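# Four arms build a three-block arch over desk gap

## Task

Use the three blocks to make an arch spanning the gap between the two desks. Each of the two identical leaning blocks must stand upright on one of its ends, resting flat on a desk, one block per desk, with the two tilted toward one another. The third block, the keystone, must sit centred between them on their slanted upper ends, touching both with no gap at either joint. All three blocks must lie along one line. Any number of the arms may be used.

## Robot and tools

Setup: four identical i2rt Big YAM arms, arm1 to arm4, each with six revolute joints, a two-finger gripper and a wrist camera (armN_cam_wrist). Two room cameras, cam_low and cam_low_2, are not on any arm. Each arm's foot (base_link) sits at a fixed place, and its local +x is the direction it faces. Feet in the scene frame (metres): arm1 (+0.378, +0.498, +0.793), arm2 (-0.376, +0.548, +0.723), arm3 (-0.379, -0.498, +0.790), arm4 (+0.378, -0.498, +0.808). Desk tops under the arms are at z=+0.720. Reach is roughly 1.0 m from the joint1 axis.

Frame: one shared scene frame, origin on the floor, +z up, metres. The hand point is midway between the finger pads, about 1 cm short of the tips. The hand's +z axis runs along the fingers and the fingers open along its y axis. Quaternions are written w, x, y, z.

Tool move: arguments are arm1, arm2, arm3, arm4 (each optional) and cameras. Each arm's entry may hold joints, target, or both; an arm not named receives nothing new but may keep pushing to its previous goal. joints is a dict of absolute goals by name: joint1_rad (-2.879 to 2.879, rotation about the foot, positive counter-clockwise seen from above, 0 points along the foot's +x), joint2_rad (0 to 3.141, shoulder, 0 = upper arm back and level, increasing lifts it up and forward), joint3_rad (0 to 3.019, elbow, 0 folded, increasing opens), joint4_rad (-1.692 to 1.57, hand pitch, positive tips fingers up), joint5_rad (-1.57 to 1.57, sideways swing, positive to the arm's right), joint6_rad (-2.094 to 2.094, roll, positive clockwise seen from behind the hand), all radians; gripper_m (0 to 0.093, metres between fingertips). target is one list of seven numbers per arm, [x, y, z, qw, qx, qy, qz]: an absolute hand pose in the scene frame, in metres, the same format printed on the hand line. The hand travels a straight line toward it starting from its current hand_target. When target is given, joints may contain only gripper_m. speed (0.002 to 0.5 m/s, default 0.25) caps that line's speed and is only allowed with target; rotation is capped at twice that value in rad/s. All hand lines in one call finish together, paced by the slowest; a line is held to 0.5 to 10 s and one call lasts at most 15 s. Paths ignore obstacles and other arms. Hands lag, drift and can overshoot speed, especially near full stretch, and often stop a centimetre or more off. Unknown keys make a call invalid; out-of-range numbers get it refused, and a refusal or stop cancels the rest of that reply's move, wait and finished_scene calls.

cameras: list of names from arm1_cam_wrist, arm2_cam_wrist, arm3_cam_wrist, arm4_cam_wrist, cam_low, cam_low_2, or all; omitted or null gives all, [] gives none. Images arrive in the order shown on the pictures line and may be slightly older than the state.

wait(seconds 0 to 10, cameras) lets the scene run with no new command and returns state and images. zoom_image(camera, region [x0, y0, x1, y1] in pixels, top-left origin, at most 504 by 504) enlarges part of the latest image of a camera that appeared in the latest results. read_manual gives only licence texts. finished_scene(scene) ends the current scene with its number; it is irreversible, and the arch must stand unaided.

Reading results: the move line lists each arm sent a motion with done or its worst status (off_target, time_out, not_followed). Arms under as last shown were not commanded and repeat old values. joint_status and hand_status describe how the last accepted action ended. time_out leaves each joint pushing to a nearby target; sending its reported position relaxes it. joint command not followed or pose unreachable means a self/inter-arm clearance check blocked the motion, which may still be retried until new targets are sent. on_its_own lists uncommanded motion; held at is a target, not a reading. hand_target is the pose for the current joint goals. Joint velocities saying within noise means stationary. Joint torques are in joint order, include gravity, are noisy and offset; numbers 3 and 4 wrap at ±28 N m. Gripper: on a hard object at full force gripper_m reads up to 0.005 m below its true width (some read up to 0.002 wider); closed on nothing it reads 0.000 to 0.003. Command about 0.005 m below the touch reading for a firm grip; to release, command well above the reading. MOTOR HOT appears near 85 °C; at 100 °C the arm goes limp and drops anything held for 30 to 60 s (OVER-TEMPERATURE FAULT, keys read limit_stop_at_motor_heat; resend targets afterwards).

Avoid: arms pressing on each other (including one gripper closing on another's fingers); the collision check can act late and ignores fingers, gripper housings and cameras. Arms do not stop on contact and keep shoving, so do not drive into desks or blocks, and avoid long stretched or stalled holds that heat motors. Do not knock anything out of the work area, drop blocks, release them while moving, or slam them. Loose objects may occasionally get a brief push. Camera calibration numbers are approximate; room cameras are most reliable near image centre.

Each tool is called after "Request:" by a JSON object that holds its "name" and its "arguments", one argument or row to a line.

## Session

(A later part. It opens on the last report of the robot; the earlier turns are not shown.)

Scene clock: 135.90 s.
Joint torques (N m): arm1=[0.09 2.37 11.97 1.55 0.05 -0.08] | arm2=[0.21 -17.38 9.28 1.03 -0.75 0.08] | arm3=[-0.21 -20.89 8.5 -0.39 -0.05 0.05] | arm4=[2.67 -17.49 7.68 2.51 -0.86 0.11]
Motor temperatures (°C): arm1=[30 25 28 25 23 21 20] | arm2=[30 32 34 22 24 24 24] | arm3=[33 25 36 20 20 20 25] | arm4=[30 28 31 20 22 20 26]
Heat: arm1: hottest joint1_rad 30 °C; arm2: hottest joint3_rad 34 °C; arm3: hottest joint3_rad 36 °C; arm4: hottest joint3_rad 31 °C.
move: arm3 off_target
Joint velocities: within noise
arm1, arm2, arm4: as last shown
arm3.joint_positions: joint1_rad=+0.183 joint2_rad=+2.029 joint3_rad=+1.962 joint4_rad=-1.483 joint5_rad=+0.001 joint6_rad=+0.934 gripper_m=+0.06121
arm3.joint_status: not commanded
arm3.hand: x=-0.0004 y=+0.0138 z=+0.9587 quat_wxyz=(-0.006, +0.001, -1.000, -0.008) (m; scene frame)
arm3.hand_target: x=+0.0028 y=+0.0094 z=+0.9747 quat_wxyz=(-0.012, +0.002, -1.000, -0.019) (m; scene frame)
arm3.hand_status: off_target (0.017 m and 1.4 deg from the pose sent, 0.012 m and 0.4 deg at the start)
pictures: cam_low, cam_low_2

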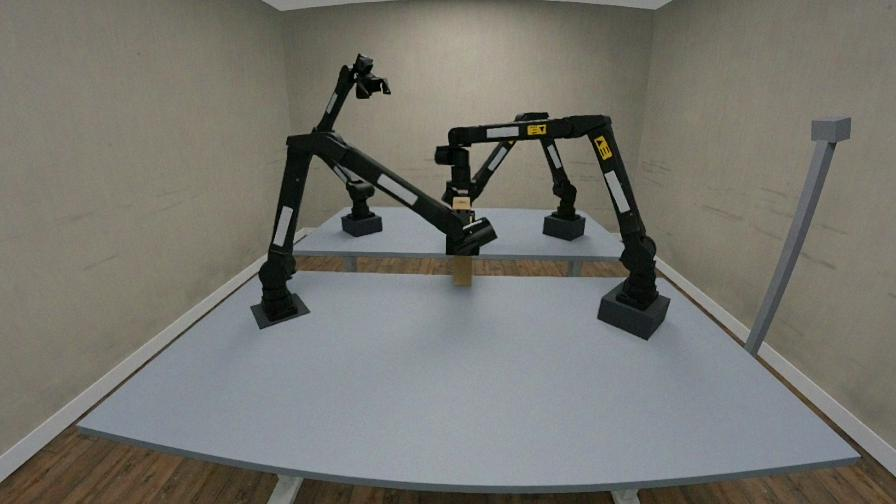

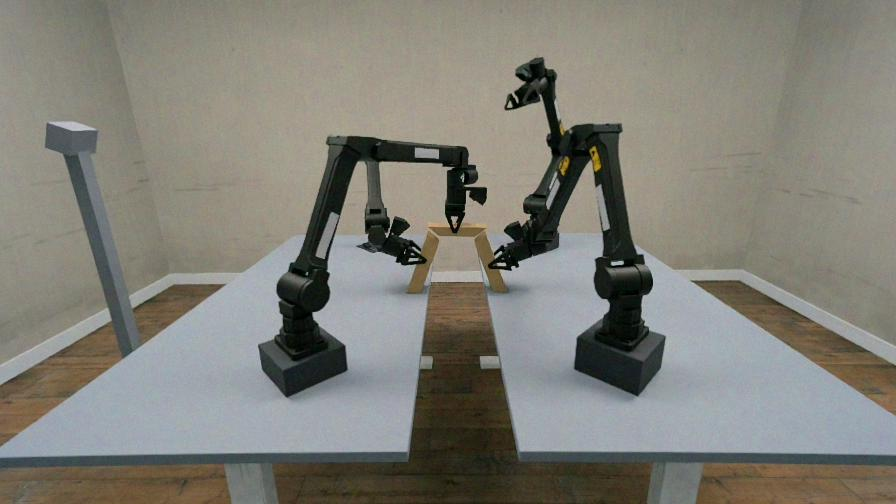

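Request:
{"name": "move", "arguments": {
  "arm3": {"target":[0.0015,0.006,0.963,0.008,-0.002,1,0.014],"speed":0.04},
  "cameras": ["cam_low_2","cam_low"]
}}

Request:
{"name": "zoom_image", "arguments": {
  "camera": "cam_low_2",
  "region": [390, 170, 530, 310]
}}

Request:
{"name": "zoom_image", "arguments": {
  "camera": "cam_low",
  "region": [430, 170, 500, 240]
}}

Scene clock: 137.97 s.
Joint torques (N m): arm1=[-0.03 2.37 11.97 1.54 0.05 -0.08] | arm2=[0.09 -17.44 9.21 1.02 -0.74 0.07] | arm3=[0.03 -21.19 8.4 0.13 -0.06 0.05] | arm4=[2.73 -17.49 7.68 2.48 -0.86 0.11]
Motor temperatures (°C): arm1=[30 25 28 25 23 21 20] | arm2=[30 32 34 22 24 24 24] | arm3=[33 25 36 20 20 20 25] | arm4=[29 28 31 20 22 20 26]
Heat: arm1: hottest joint1_rad 30 °C; arm2: hottest joint3_rad 34 °C; arm3: hottest joint3_rad 36 °C; arm4: hottest joint3_rad 31 °C.
move: arm3 off_target
Joint velocities: within noise
arm1, arm2, arm4: as last shown
arm3.joint_positions: joint1_rad=+0.183 joint2_rad=+2.029 joint3_rad=+1.931 joint4_rad=-1.477 joint5_rad=+0.001 joint6_rad=+0.934 gripper_m=+0.06121
arm3.joint_status: not commanded
arm3.hand: x=-0.0045 y=+0.0083 z=+0.9472 quat_wxyz=(+0.001, +0.001, -1.000, +0.001) (m; scene frame)
arm3.hand_target: x=+0.0015 y=+0.0060 z=+0.9630 quat_wxyz=(-0.009, +0.002, -1.000, -0.014) (m; scene frame)
arm3.hand_status: off_target (0.017 m and 2.0 deg from the pose sent, 0.009 m and 0.7 deg at the start)
pictures: cam_low, cam_low_2

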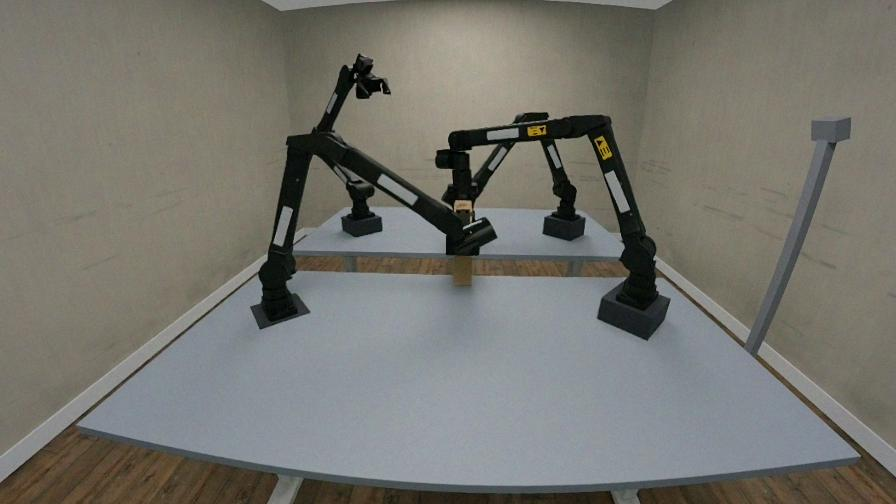

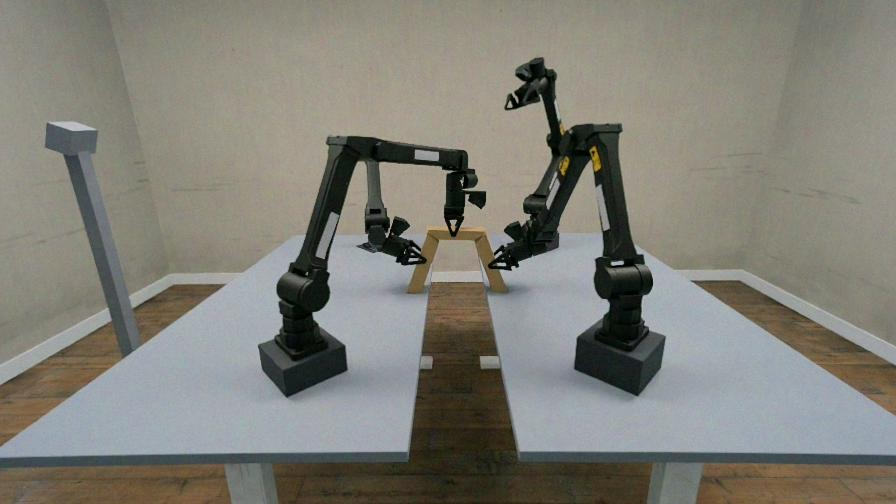

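Scaled by 3.600 from the camera's 896x504 image, which has a finer 1280x720 frame.

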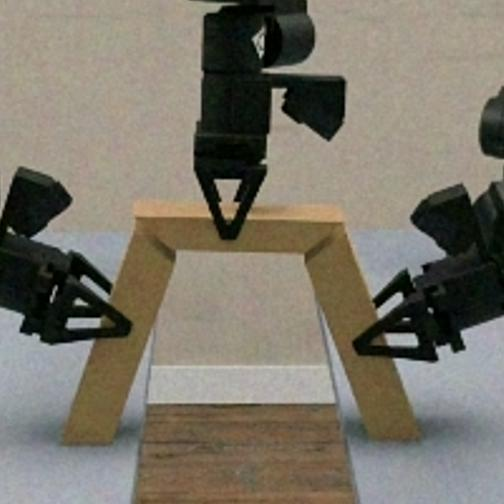

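Scaled by 7.200 from the camera's 896x504 image, which has a finer 1280x720 frame.

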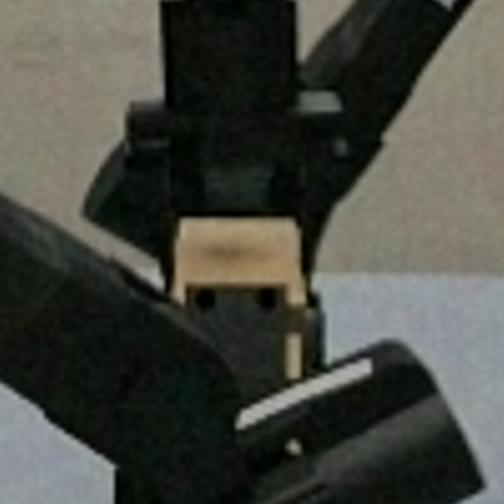

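Request:
{"name": "move", "arguments": {
  "arm3": {"target":[0.003,0.008,0.957,0.01,-0.002,1,0.016],"speed":0.03},
  "cameras": ["cam_low_2","cam_low","arm3_cam_wrist","arm2_cam_wrist","arm4_cam_wrist"]
}}

Request:
{"name": "zoom_image", "arguments": {
  "camera": "cam_low_2",
  "region": [410, 210, 510, 310]
}}

Scene clock: 139.80 s.
Joint torques (N m): arm1=[0.03 2.32 11.95 1.55 0.05 -0.08] | arm2=[0.38 -17.08 9.17 1.02 -0.74 0.07] | arm3=[-0.03 -20.37 8.4 0.08 -0.03 0.06] | arm4=[2.73 -17.44 7.68 2.52 -0.86 0.11]
Motor temperatures (°C): arm1=[30 25 28 25 23 21 20] | arm2=[30 32 33 22 24 24 24] | arm3=[33 25 36 20 20 20 25] | arm4=[29 28 31 20 22 20 26]
Heat: arm1: hottest joint1_rad 30 °C; arm2: hottest joint3_rad 33 °C; arm3: hottest joint3_rad 36 °C; arm4: hottest joint3_rad 31 °C.
move: arm3 off_target
Joint velocities: within noise
arm1, arm2: as last shown
arm3.joint_positions: joint1_rad=+0.183 joint2_rad=+2.029 joint3_rad=+1.923 joint4_rad=-1.460 joint5_rad=+0.001 joint6_rad=+0.934 gripper_m=+0.06121
arm3.joint_status: not commanded
arm3.hand: x=-0.0034 y=+0.0098 z=+0.9441 quat_wxyz=(-0.002, +0.001, -1.000, -0.002) (m; scene frame)
arm3.hand_target: x=+0.0028 y=+0.0078 z=+0.9570 quat_wxyz=(-0.010, +0.002, -1.000, -0.016) (m; scene frame)
arm3.hand_status: off_target (0.014 m and 1.8 deg from the pose sent, 0.012 m and 2.4 deg at the start)
arm4.joint_positions: joint1_rad=-0.595 joint2_rad=+2.009 joint3_rad=+1.070 joint4_rad=-0.071 joint5_rad=-1.159 joint6_rad=-0.965 gripper_m=+0.05832
arm4.joint_status: not commanded
arm4.hand: x=+0.1040 y=-0.0005 z=+0.8233 quat_wxyz=(+0.000, +0.818, -0.004, -0.575) (m; scene frame)
arm4.hand_target: x=+0.0952 y=+0.0075 z=+0.8312 quat_wxyz=(-0.011, +0.814, +0.010, -0.581) (m; scene frame)
arm4.hand_status: not commanded
pictures: arm2_cam_wrist, arm3_cam_wrist, arm4_cam_wrist, cam_low, cam_low_2
camera_calibration:
arm2_cam_wrist: T_world_to_cam=[[-0.0462568, -0.998929, 0.00100731, -0.00929344], [-0.788269, 0.0358825, -0.614283, 0.434854], [0.613589, -0.0292088, -0.789085, 0.855141], [0, 0, 0, 1]] pos_world=[-0.182353, 0.0000905183, 0.941912]
arm3_cam_wrist: T_world_to_cam=[[-0.00440186, -0.999976, 0.00541461, 0.00440422], [-0.810214, 0.00674009, 0.586095, -0.55298], [-0.586117, -0.00180709, -0.810224, 0.886283], [0, 0, 0, 1]] pos_world=[0.071453, 0.00973283, 1.04216]
arm4_cam_wrist: T_world_to_cam=[[0.0129159, 0.999909, 0.00391762, -0.00431622], [0.829921, -0.00853468, -0.557815, 0.376795], [-0.557731, 0.010456, -0.829956, 0.866628], [0, 0, 0, 1]] pos_world=[0.170691, -0.00152983, 0.929462]

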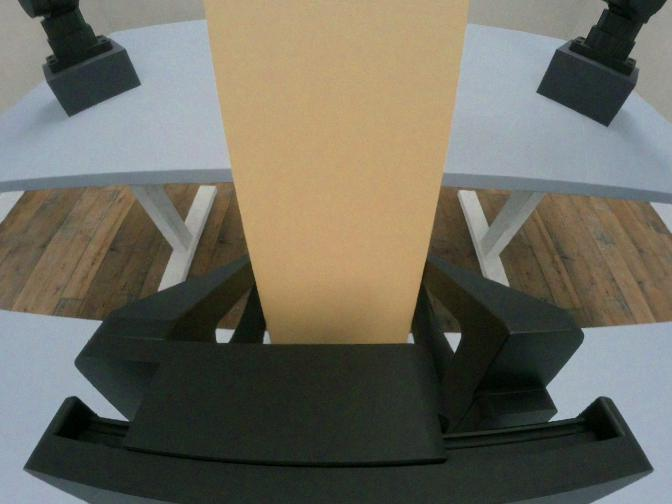

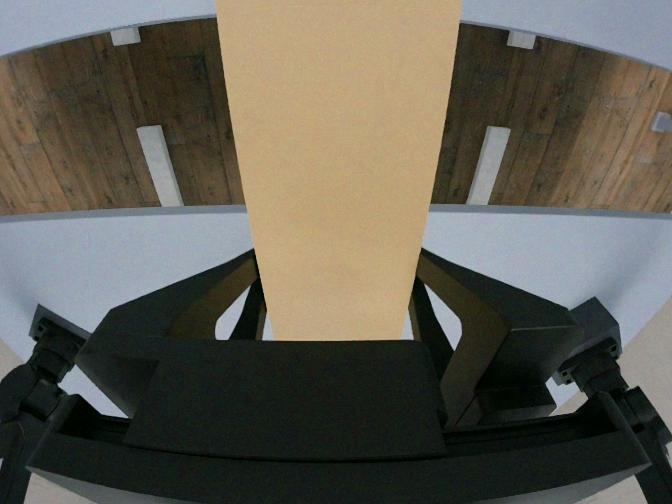

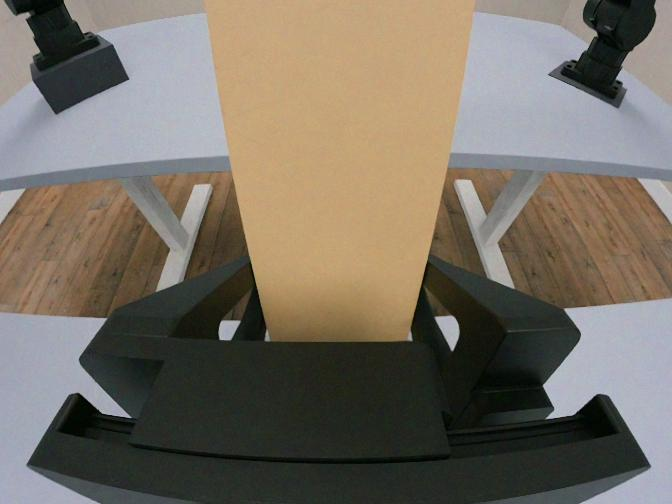

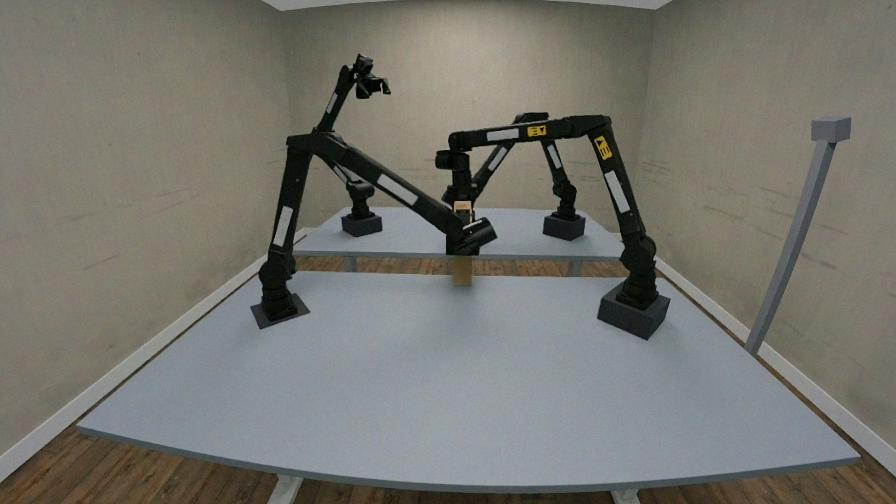

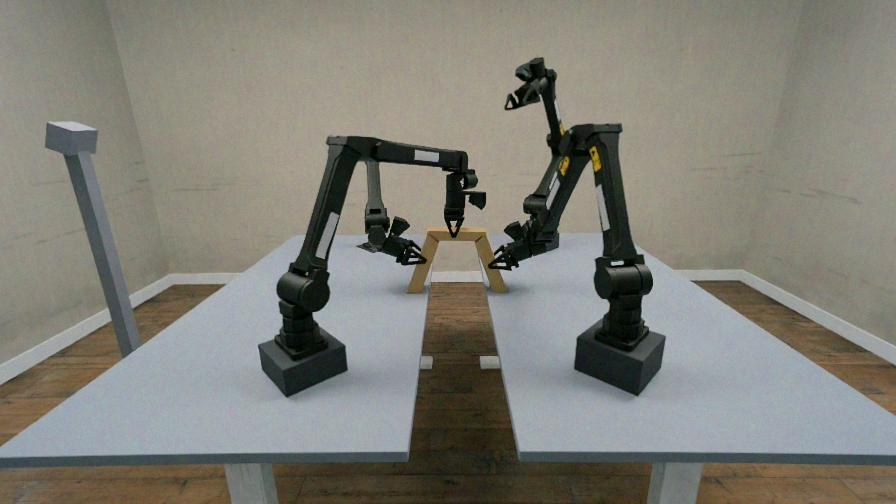

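Scaled by 5.040 from the camera's 896x504 image, which has a finer 1280x720 frame.

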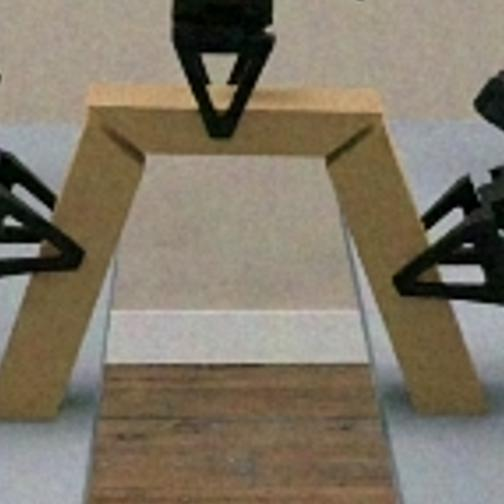

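Request:
{"name": "move", "arguments": {
  "arm3": {"joints":{"gripper_m":0.066}},
  "cameras": ["cam_low_2","cam_low"]
}}

Request:
{"name": "zoom_image", "arguments": {
  "camera": "cam_low_2",
  "region": [410, 210, 510, 310]
}}

Request:
{"name": "zoom_image", "arguments": {
  "camera": "cam_low",
  "region": [430, 170, 500, 240]
}}

Scene clock: 141.87 s.
Joint torques (N m): arm1=[0.03 2.32 11.97 1.54 0.05 -0.08] | arm2=[0.32 -17.32 9.21 1.05 -0.77 0.08] | arm3=[-0.26 -19.96 8.39 0.13 -0.05 0.06] | arm4=[2.73 -17.44 7.68 2.47 -0.86 0.11]
Motor temperatures (°C): arm1=[30 25 28 25 23 21 20] | arm2=[30 32 33 22 24 24 24] | arm3=[33 25 36 20 20 20 25] | arm4=[29 28 31 20 22 20 26]
Heat: arm1: hottest joint1_rad 30 °C; arm2: hottest joint3_rad 33 °C; arm3: hottest joint3_rad 36 °C; arm4: hottest joint3_rad 31 °C.
move: arm3 done
Joint velocities: within noise
arm1, arm2: as last shown
arm2.joint_positions: joint1_rad=-0.580 joint2_rad=+1.902 joint3_rad=+1.282 joint4_rad=-0.467 joint5_rad=-1.193 joint6_rad=-1.071 gripper_m=+0.05939
arm2.hand: x=-0.1184 y=-0.0005 z=+0.8418 quat_wxyz=(-0.576, +0.001, -0.818, +0.006) (m; scene frame)
arm3.joint_positions: joint1_rad=+0.183 joint2_rad=+2.028 joint3_rad=+1.923 joint4_rad=-1.460 joint5_rad=+0.001 joint6_rad=+0.934 gripper_m=+0.06591
arm3.joint_status: all done
arm3.hand: x=-0.0035 y=+0.0097 z=+0.9447 quat_wxyz=(-0.002, +0.001, -1.000, -0.003) (m; scene frame)
arm3.hand_target: x=+0.0027 y=+0.0077 z=+0.9569 quat_wxyz=(-0.010, +0.002, -1.000, -0.015) (m; scene frame)
arm3.hand_status: not commanded
arm4.joint_positions: joint1_rad=-0.595 joint2_rad=+2.009 joint3_rad=+1.070 joint4_rad=-0.070 joint5_rad=-1.159 joint6_rad=-0.964 gripper_m=+0.05832
arm4.joint_status: not commanded
arm4.hand: x=+0.1039 y=-0.0003 z=+0.8232 quat_wxyz=(+0.000, +0.818, -0.005, -0.575) (m; scene frame)
arm4.hand_target: x=+0.0952 y=+0.0076 z=+0.8312 quat_wxyz=(-0.011, +0.814, +0.010, -0.581) (m; scene frame)
arm4.hand_status: not commanded
pictures: cam_low, cam_low_2

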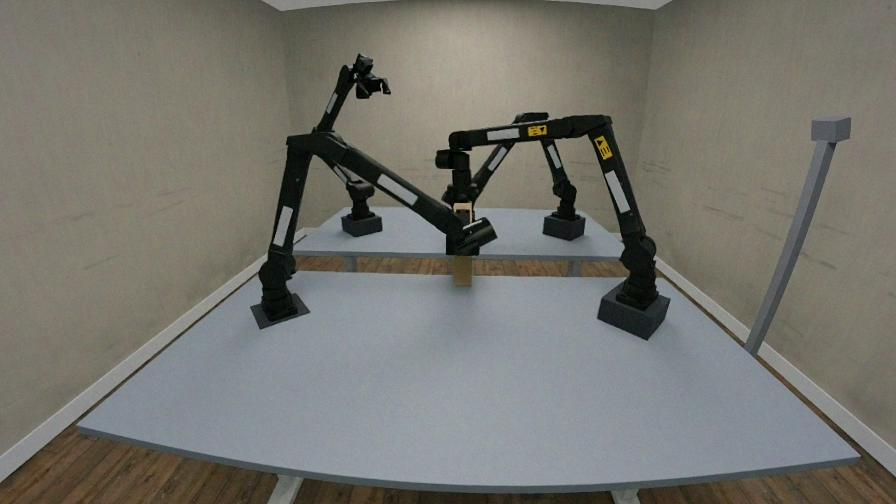

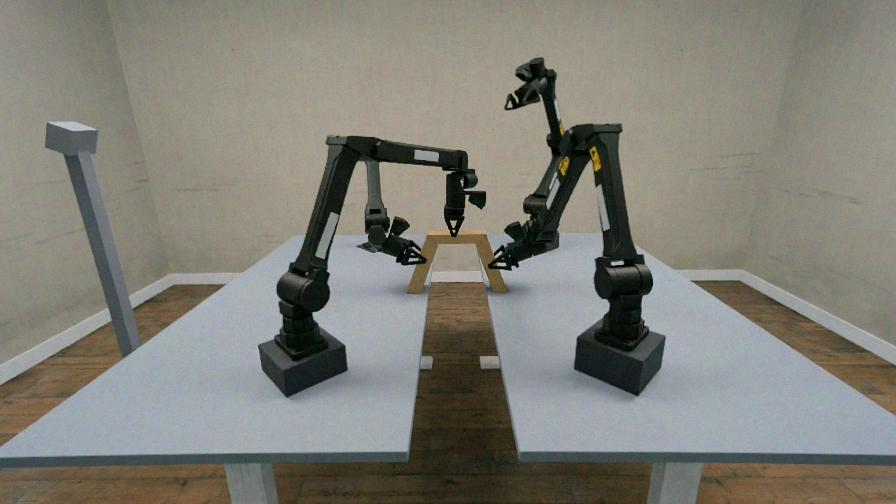

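Scaled by 5.040 from the camera's 896x504 image, which has a finer 1280x720 frame.

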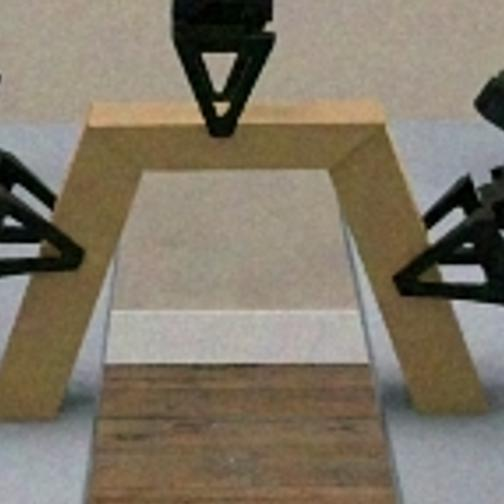

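Scaled by 7.200 from the camera's 896x504 image, which has a finer 1280x720 frame.

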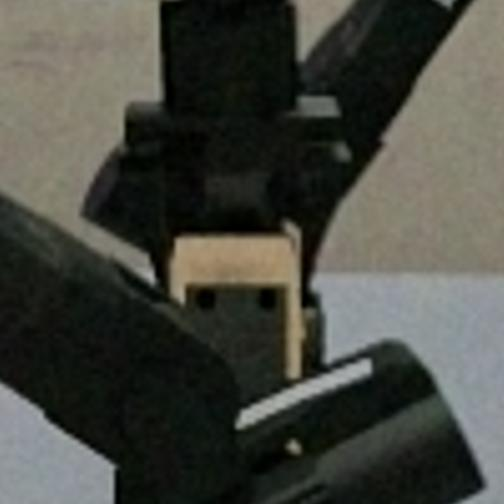

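Request:
{"name": "move", "arguments": {
  "arm3": {"joints":{"gripper_m":0.092}},
  "arm2": {"joints":{"gripper_m":0.066}},
  "arm4": {"joints":{"gripper_m":0.066}},
  "cameras": ["cam_low_2","cam_low"]
}}

Request:
{"name": "zoom_image", "arguments": {
  "camera": "cam_low_2",
  "region": [410, 210, 510, 310]
}}

Scene clock: 143.87 s.
Joint torques (N m): arm1=[0.03 2.2 11.92 1.52 0.05 -0.08] | arm2=[0.09 -17.08 9.16 1.01 -0.75 0.08] | arm3=[-0.44 -19.78 8.44 0.06 -0.03 0.05] | arm4=[2.73 -17.44 7.66 2.1 -0.77 0.11]
Motor temperatures (°C): arm1=[30 25 28 25 23 21 20] | arm2=[30 32 33 22 24 24 24] | arm3=[33 25 36 20 20 20 24] | arm4=[29 28 31 20 22 20 26]
Heat: arm1: hottest joint1_rad 30 °C; arm2: hottest joint3_rad 33 °C; arm3: hottest joint3_rad 36 °C; arm4: hottest joint3_rad 31 °C.
move: arm2 done; arm3 done; arm4 done
Joint velocities: within noise
arm1: as last shown
arm2.joint_positions: joint1_rad=-0.576 joint2_rad=+1.902 joint3_rad=+1.282 joint4_rad=-0.467 joint5_rad=-1.193 joint6_rad=-1.071 gripper_m=+0.06590
arm2.joint_status: all done
arm2.hand: x=-0.1163 y=+0.0005 z=+0.8420 quat_wxyz=(-0.576, +0.002, -0.818, +0.005) (m; scene frame)
arm2.hand_target: x=-0.1073 y=-0.0003 z=+0.8531 quat_wxyz=(-0.580, +0.013, -0.815, +0.010) (m; scene frame)
arm2.hand_status: not commanded
arm3.joint_positions: joint1_rad=+0.183 joint2_rad=+2.028 joint3_rad=+1.923 joint4_rad=-1.460 joint5_rad=+0.001 joint6_rad=+0.934 gripper_m=+0.09181
arm3.joint_status: all done
arm3.hand: x=-0.0035 y=+0.0097 z=+0.9447 quat_wxyz=(-0.002, +0.001, -1.000, -0.003) (m; scene frame)
arm3.hand_target: x=+0.0027 y=+0.0077 z=+0.9569 quat_wxyz=(-0.010, +0.002, -1.000, -0.015) (m; scene frame)
arm3.hand_status: not commanded
arm4.joint_positions: joint1_rad=-0.595 joint2_rad=+2.009 joint3_rad=+1.070 joint4_rad=-0.062 joint5_rad=-1.161 joint6_rad=-0.964 gripper_m=+0.06589
arm4.joint_status: all done
arm4.hand: x=+0.1037 y=+0.0004 z=+0.8240 quat_wxyz=(-0.003, +0.817, -0.002, -0.576) (m; scene frame)
arm4.hand_target: x=+0.0952 y=+0.0075 z=+0.8311 quat_wxyz=(-0.011, +0.814, +0.010, -0.581) (m; scene frame)
arm4.hand_status: not commanded
pictures: cam_low, cam_low_2

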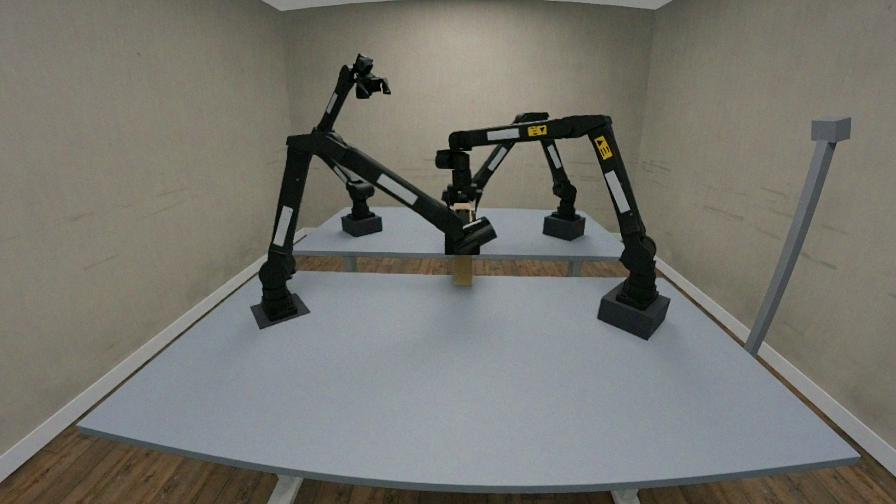

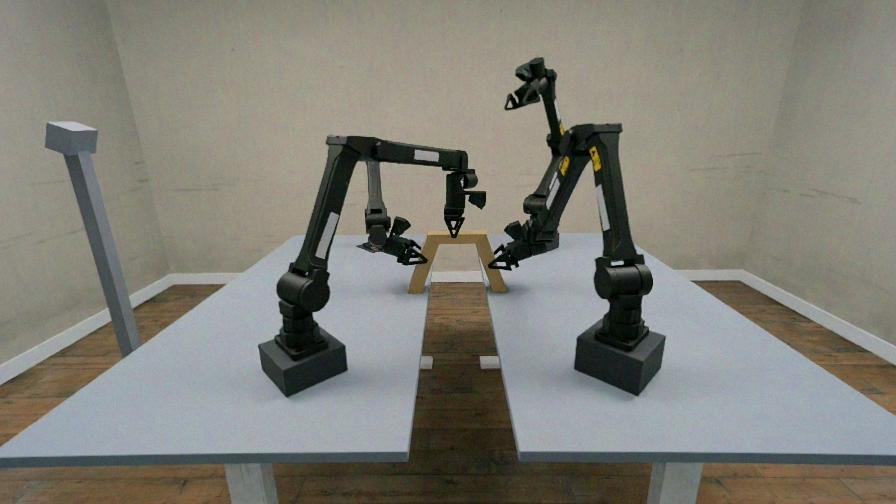

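Scaled by 5.040 from the camera's 896x504 image, which has a finer 1280x720 frame.

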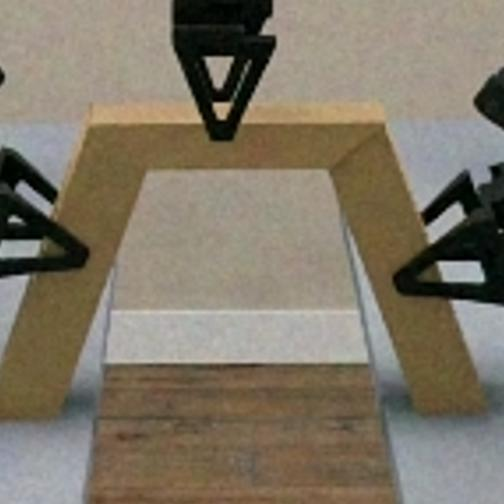

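Request:
{"name": "move", "arguments": {
  "arm2": {"joints":{"gripper_m":0.092}},
  "arm4": {"joints":{"gripper_m":0.092}},
  "cameras": ["arm2_cam_wrist","arm4_cam_wrist","arm3_cam_wrist"]
}}

Scene clock: 145.37 s.
Joint torques (N m): arm1=[-0.03 2.32 11.95 1.54 0.05 -0.08] | arm2=[-0.15 -17.14 9.24 0.99 -0.74 0.07] | arm3=[0.26 -20.07 8.4 0.01 -0.06 0.05] | arm4=[2.73 -17.44 7.69 2.09 -0.78 0.11]
Motor temperatures (°C): arm1=[30 25 28 25 23 21 20] | arm2=[30 32 33 22 24 24 24] | arm3=[33 26 35 20 20 20 24] | arm4=[29 28 31 20 22 20 26]
Heat: arm1: hottest joint1_rad 30 °C; arm2: hottest joint3_rad 33 °C; arm3: hottest joint3_rad 35 °C; arm4: hottest joint3_rad 31 °C.
move: arm2 done; arm4 done
Joint velocities: within noise
arm1.joint_positions: joint1_rad=+0.252 joint2_rad=+0.565 joint3_rad=+1.417 joint4_rad=-1.312 joint5_rad=+0.231 joint6_rad=+0.335 gripper_m=+0.09396
arm1.joint_status: not commanded
arm1.hand: x=+0.2345 y=+0.3433 z=+1.3639 quat_wxyz=(-0.255, -0.816, -0.228, +0.467) (m; scene frame)
arm1.hand_target: x=+0.2364 y=+0.3466 z=+1.3781 quat_wxyz=(-0.264, -0.808, -0.223, +0.477) (m; scene frame)
arm1.hand_status: not commanded
arm2.joint_positions: joint1_rad=-0.572 joint2_rad=+1.902 joint3_rad=+1.282 joint4_rad=-0.467 joint5_rad=-1.193 joint6_rad=-1.071 gripper_m=+0.09185
arm2.joint_status: all done
arm2.hand: x=-0.1144 y=+0.0013 z=+0.8420 quat_wxyz=(-0.576, +0.004, -0.818, +0.004) (m; scene frame)
arm2.hand_target: x=-0.1072 y=-0.0002 z=+0.8531 quat_wxyz=(-0.580, +0.013, -0.815, +0.010) (m; scene frame)
arm2.hand_status: not commanded
arm3: as last shown
arm3.joint_positions: joint1_rad=+0.183 joint2_rad=+2.028 joint3_rad=+1.923 joint4_rad=-1.460 joint5_rad=+0.001 joint6_rad=+0.934 gripper_m=+0.09190
arm4.joint_positions: joint1_rad=-0.595 joint2_rad=+2.009 joint3_rad=+1.070 joint4_rad=-0.062 joint5_rad=-1.161 joint6_rad=-0.964 gripper_m=+0.09184
arm4.joint_status: all done
arm4.hand: x=+0.1037 y=+0.0004 z=+0.8240 quat_wxyz=(-0.003, +0.817, -0.002, -0.576) (m; scene frame)
arm4.hand_target: x=+0.0952 y=+0.0075 z=+0.8311 quat_wxyz=(-0.011, +0.814, +0.010, -0.581) (m; scene frame)
arm4.hand_status: not commanded
pictures: arm2_cam_wrist, arm3_cam_wrist, arm4_cam_wrist
camera_calibration:
arm2_cam_wrist: T_world_to_cam=[[-0.0395025, -0.999219, -0.000155956, -0.00548941], [-0.78843, 0.0312652, -0.614329, 0.438107], [0.613854, -0.0241445, -0.78905, 0.852886], [0, 0, 0, 1]] pos_world=[-0.178347, 0.00140993, 0.942111]
arm3_cam_wrist: T_world_to_cam=[[-0.00445171, -0.999978, 0.00483123, 0.00481234], [-0.810507, 0.0064379, 0.585694, -0.552969], [-0.585712, -0.00130841, -0.810518, 0.886982], [0, 0, 0, 1]] pos_world=[0.0713529, 0.00953273, 1.04276]
arm4_cam_wrist: T_world_to_cam=[[0.0126048, 0.999862, 0.0107877, -0.0108462], [0.828112, -0.00439179, -0.560546, 0.379921], [-0.560421, 0.015999, -0.828053, 0.865733], [0, 0, 0, 1]] pos_world=[0.170695, -0.0013376, 0.929953]

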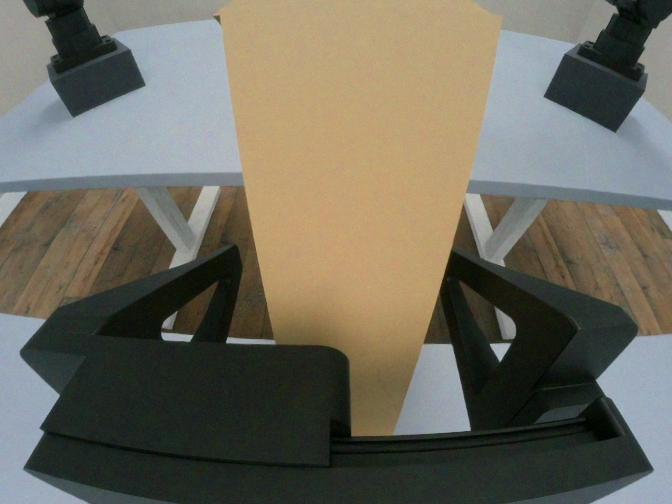

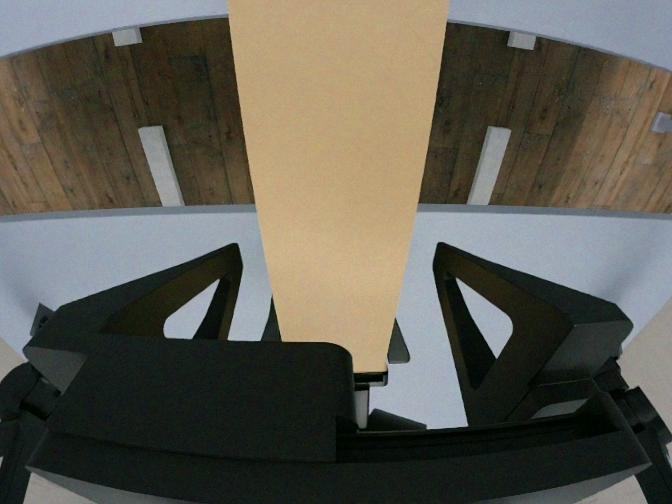

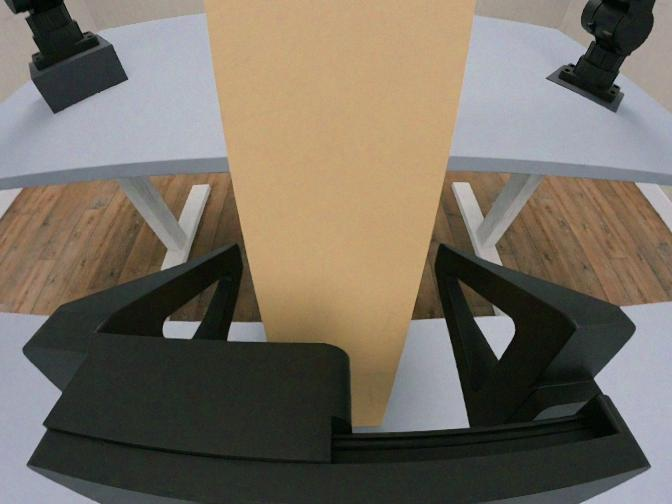

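Request:
{"name": "move", "arguments": {
  "arm2": {"target":[-0.25,-0.005,0.91,0.5798,-0.013,0.8153,-0.0099],"speed":0.1},
  "arm4": {"target":[0.24,0.008,0.89,0.013,-0.8141,-0.0119,0.5817],"speed":0.1},
  "arm3": {"target":[0.003,0.008,1.12,0.01,-0.002,1,0.016],"speed":0.1}
}}

Request:
{"name": "zoom_image", "arguments": {
  "camera": "cam_low_2",
  "region": [410, 210, 510, 310]
}}

Request:
{"name": "zoom_image", "arguments": {
  "camera": "cam_low",
  "region": [410, 150, 510, 290]
}}

Scene clock: 149.60 s.
Joint torques (N m): arm1=[0.09 2.32 11.96 1.51 0.05 -0.08] | arm2=[-2.2 -15.09 12.63 -0.83 -0.59 -0.14] | arm3=[-0.03 -18.73 13.16 -0.42 -0.07 0.09] | arm4=[1.49 -16.67 9.65 -0.46 -0.78 -0.15]
Motor temperatures (°C): arm1=[30 25 28 25 23 21 20] | arm2=[30 32 34 22 24 24 24] | arm3=[33 26 36 20 20 20 24] | arm4=[29 28 31 20 22 20 26]
Heat: arm1: hottest joint1_rad 30 °C; arm2: hottest joint3_rad 34 °C; arm3: hottest joint3_rad 36 °C; arm4: hottest joint3_rad 31 °C.
move: arm2 off_target; arm3 off_target; arm4 off_target
Joint velocities: within noise
arm1: as last shown
arm2.joint_positions: joint1_rad=-0.814 joint2_rad=+1.902 joint3_rad=+1.474 joint4_rad=-1.364 joint5_rad=-1.244 joint6_rad=-1.807 gripper_m=+0.09190
arm2.joint_status: not commanded
arm2.hand: x=-0.2455 y=+0.0102 z=+0.9023 quat_wxyz=(-0.581, +0.005, -0.814, -0.004) (m; scene frame)
arm2.hand_target: x=-0.2501 y=-0.0046 z=+0.9104 quat_wxyz=(-0.580, +0.016, -0.815, +0.012) (m; scene frame)
arm2.hand_status: off_target (0.018 m and 1.8 deg from the pose sent, 0.152 m and 1.3 deg at the start)
arm3.joint_positions: joint1_rad=+0.183 joint2_rad=+1.950 joint3_rad=+2.173 joint4_rad=-1.673 joint5_rad=+0.001 joint6_rad=+0.940 gripper_m=+0.09190
arm3.joint_status: not commanded
arm3.hand: x=-0.0057 y=+0.0064 z=+1.0870 quat_wxyz=(-0.035, -0.002, -0.998, -0.048) (m; scene frame)
arm3.hand_target: x=+0.0017 y=+0.0064 z=+1.1188 quat_wxyz=(-0.054, -0.001, -0.996, -0.075) (m; scene frame)
arm3.hand_status: off_target (0.034 m and 4.7 deg from the pose sent, 0.175 m and 1.8 deg at the start; a joint's target at an end of its range on 61 of 90 steps)
arm4.joint_positions: joint1_rad=-0.862 joint2_rad=+1.936 joint3_rad=+1.196 joint4_rad=-0.979 joint5_rad=-1.237 joint6_rad=-1.725 gripper_m=+0.09188
arm4.joint_status: not commanded
arm4.hand: x=+0.2371 y=-0.0078 z=+0.8817 quat_wxyz=(+0.003, +0.814, +0.002, -0.581) (m; scene frame)
arm4.hand_target: x=+0.2400 y=+0.0069 z=+0.8906 quat_wxyz=(-0.012, +0.814, +0.013, -0.581) (m; scene frame)
arm4.hand_status: off_target (0.018 m and 2.2 deg from the pose sent, 0.152 m and 2.1 deg at the start)
pictures: arm1_cam_wrist, arm2_cam_wrist, arm3_cam_wrist, arm4_cam_wrist, cam_low, cam_low_2
camera_calibration:
arm2_cam_wrist: T_world_to_cam=[[-0.0278489, -0.999535, -0.0124014, 0.0120523], [-0.780284, 0.0294913, -0.62473, 0.38295], [0.624805, -0.00772142, -0.780742, 0.976176], [0, 0, 0, 1]] pos_world=[-0.310774, 0.00829045, 1.00153]
arm3_cam_wrist: T_world_to_cam=[[-0.00791969, -0.996173, -0.087044, 0.100654], [-0.847917, -0.0394524, 0.528659, -0.576059], [-0.53007, 0.0779929, -0.844359, 1.03758], [0, 0, 0, 1]] pos_world=[0.0623372, -0.00338208, 1.18939]
arm4_cam_wrist: T_world_to_cam=[[-0.00017394, 0.999984, 0.00557713, 0.0026729], [0.820889, 0.00332782, -0.571079, 0.312764], [-0.571088, 0.00447887, -0.820876, 0.984376], [0, 0, 0, 1]] pos_world=[0.305421, -0.00812257, 0.986649]

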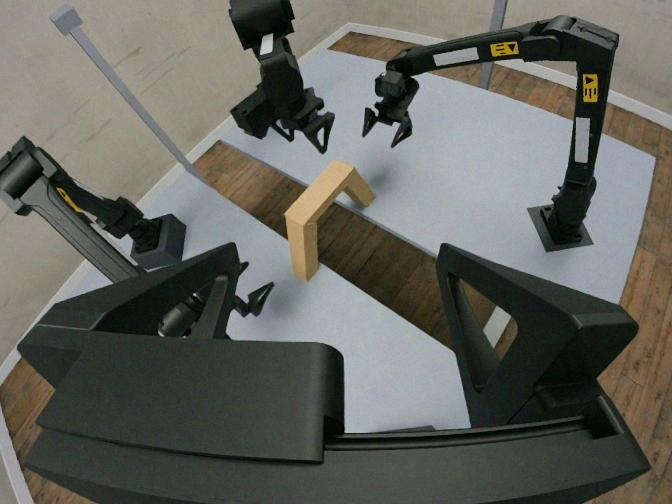

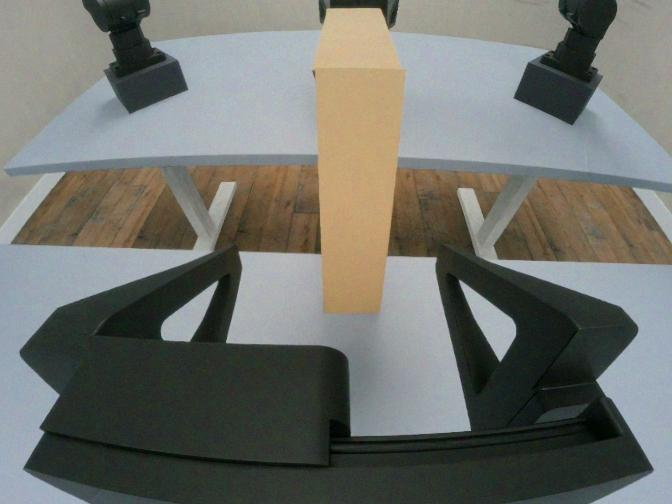

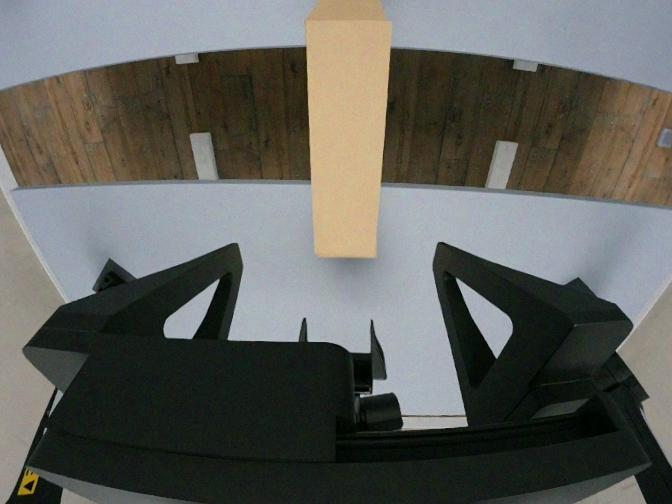

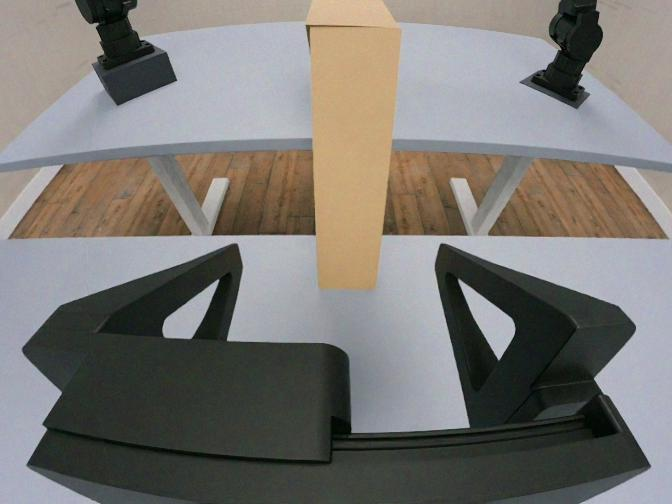

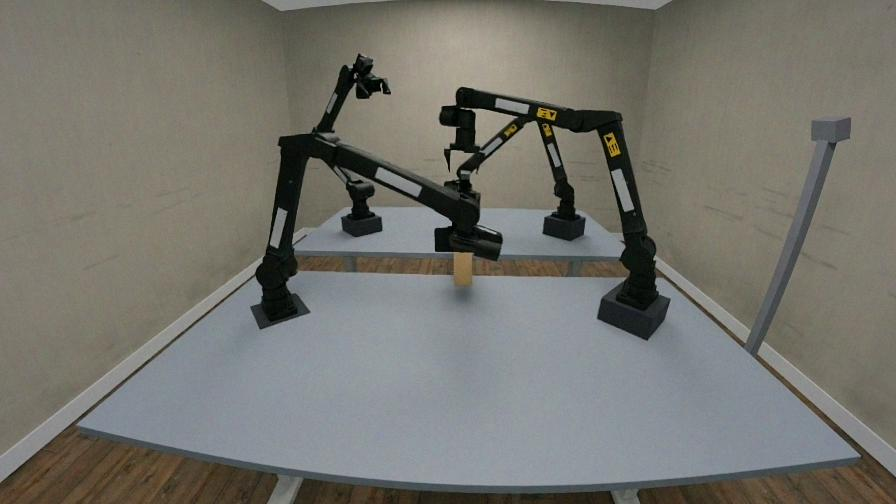

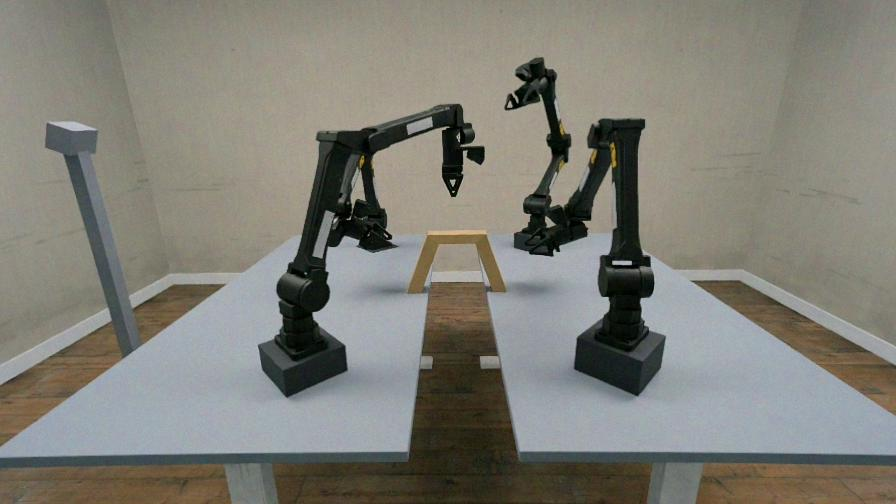

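Scaled by 5.040 from the camera's 896x504 image, which has a finer 1280x720 frame.

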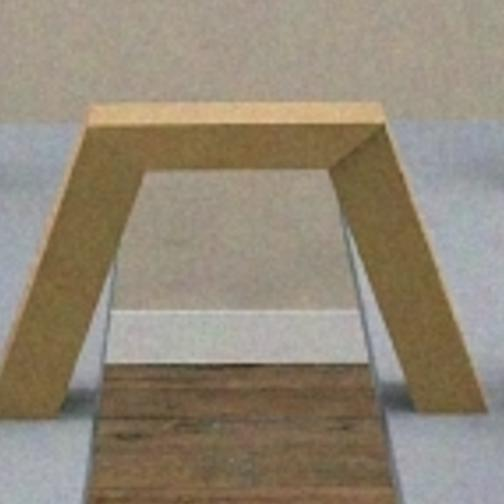

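Scaled by 3.600 from the camera's 896x504 image, which has a finer 1280x720 frame.

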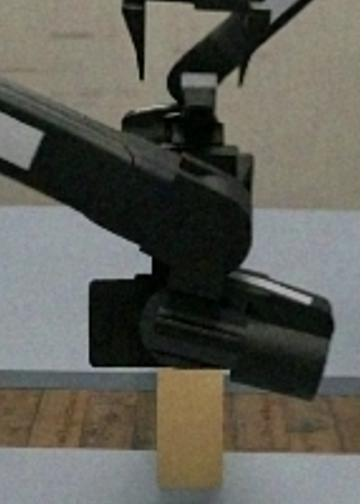

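Request:
{"name": "finished_scene", "arguments": {
  "scene": 1
}}

The scene is finished: the task was done.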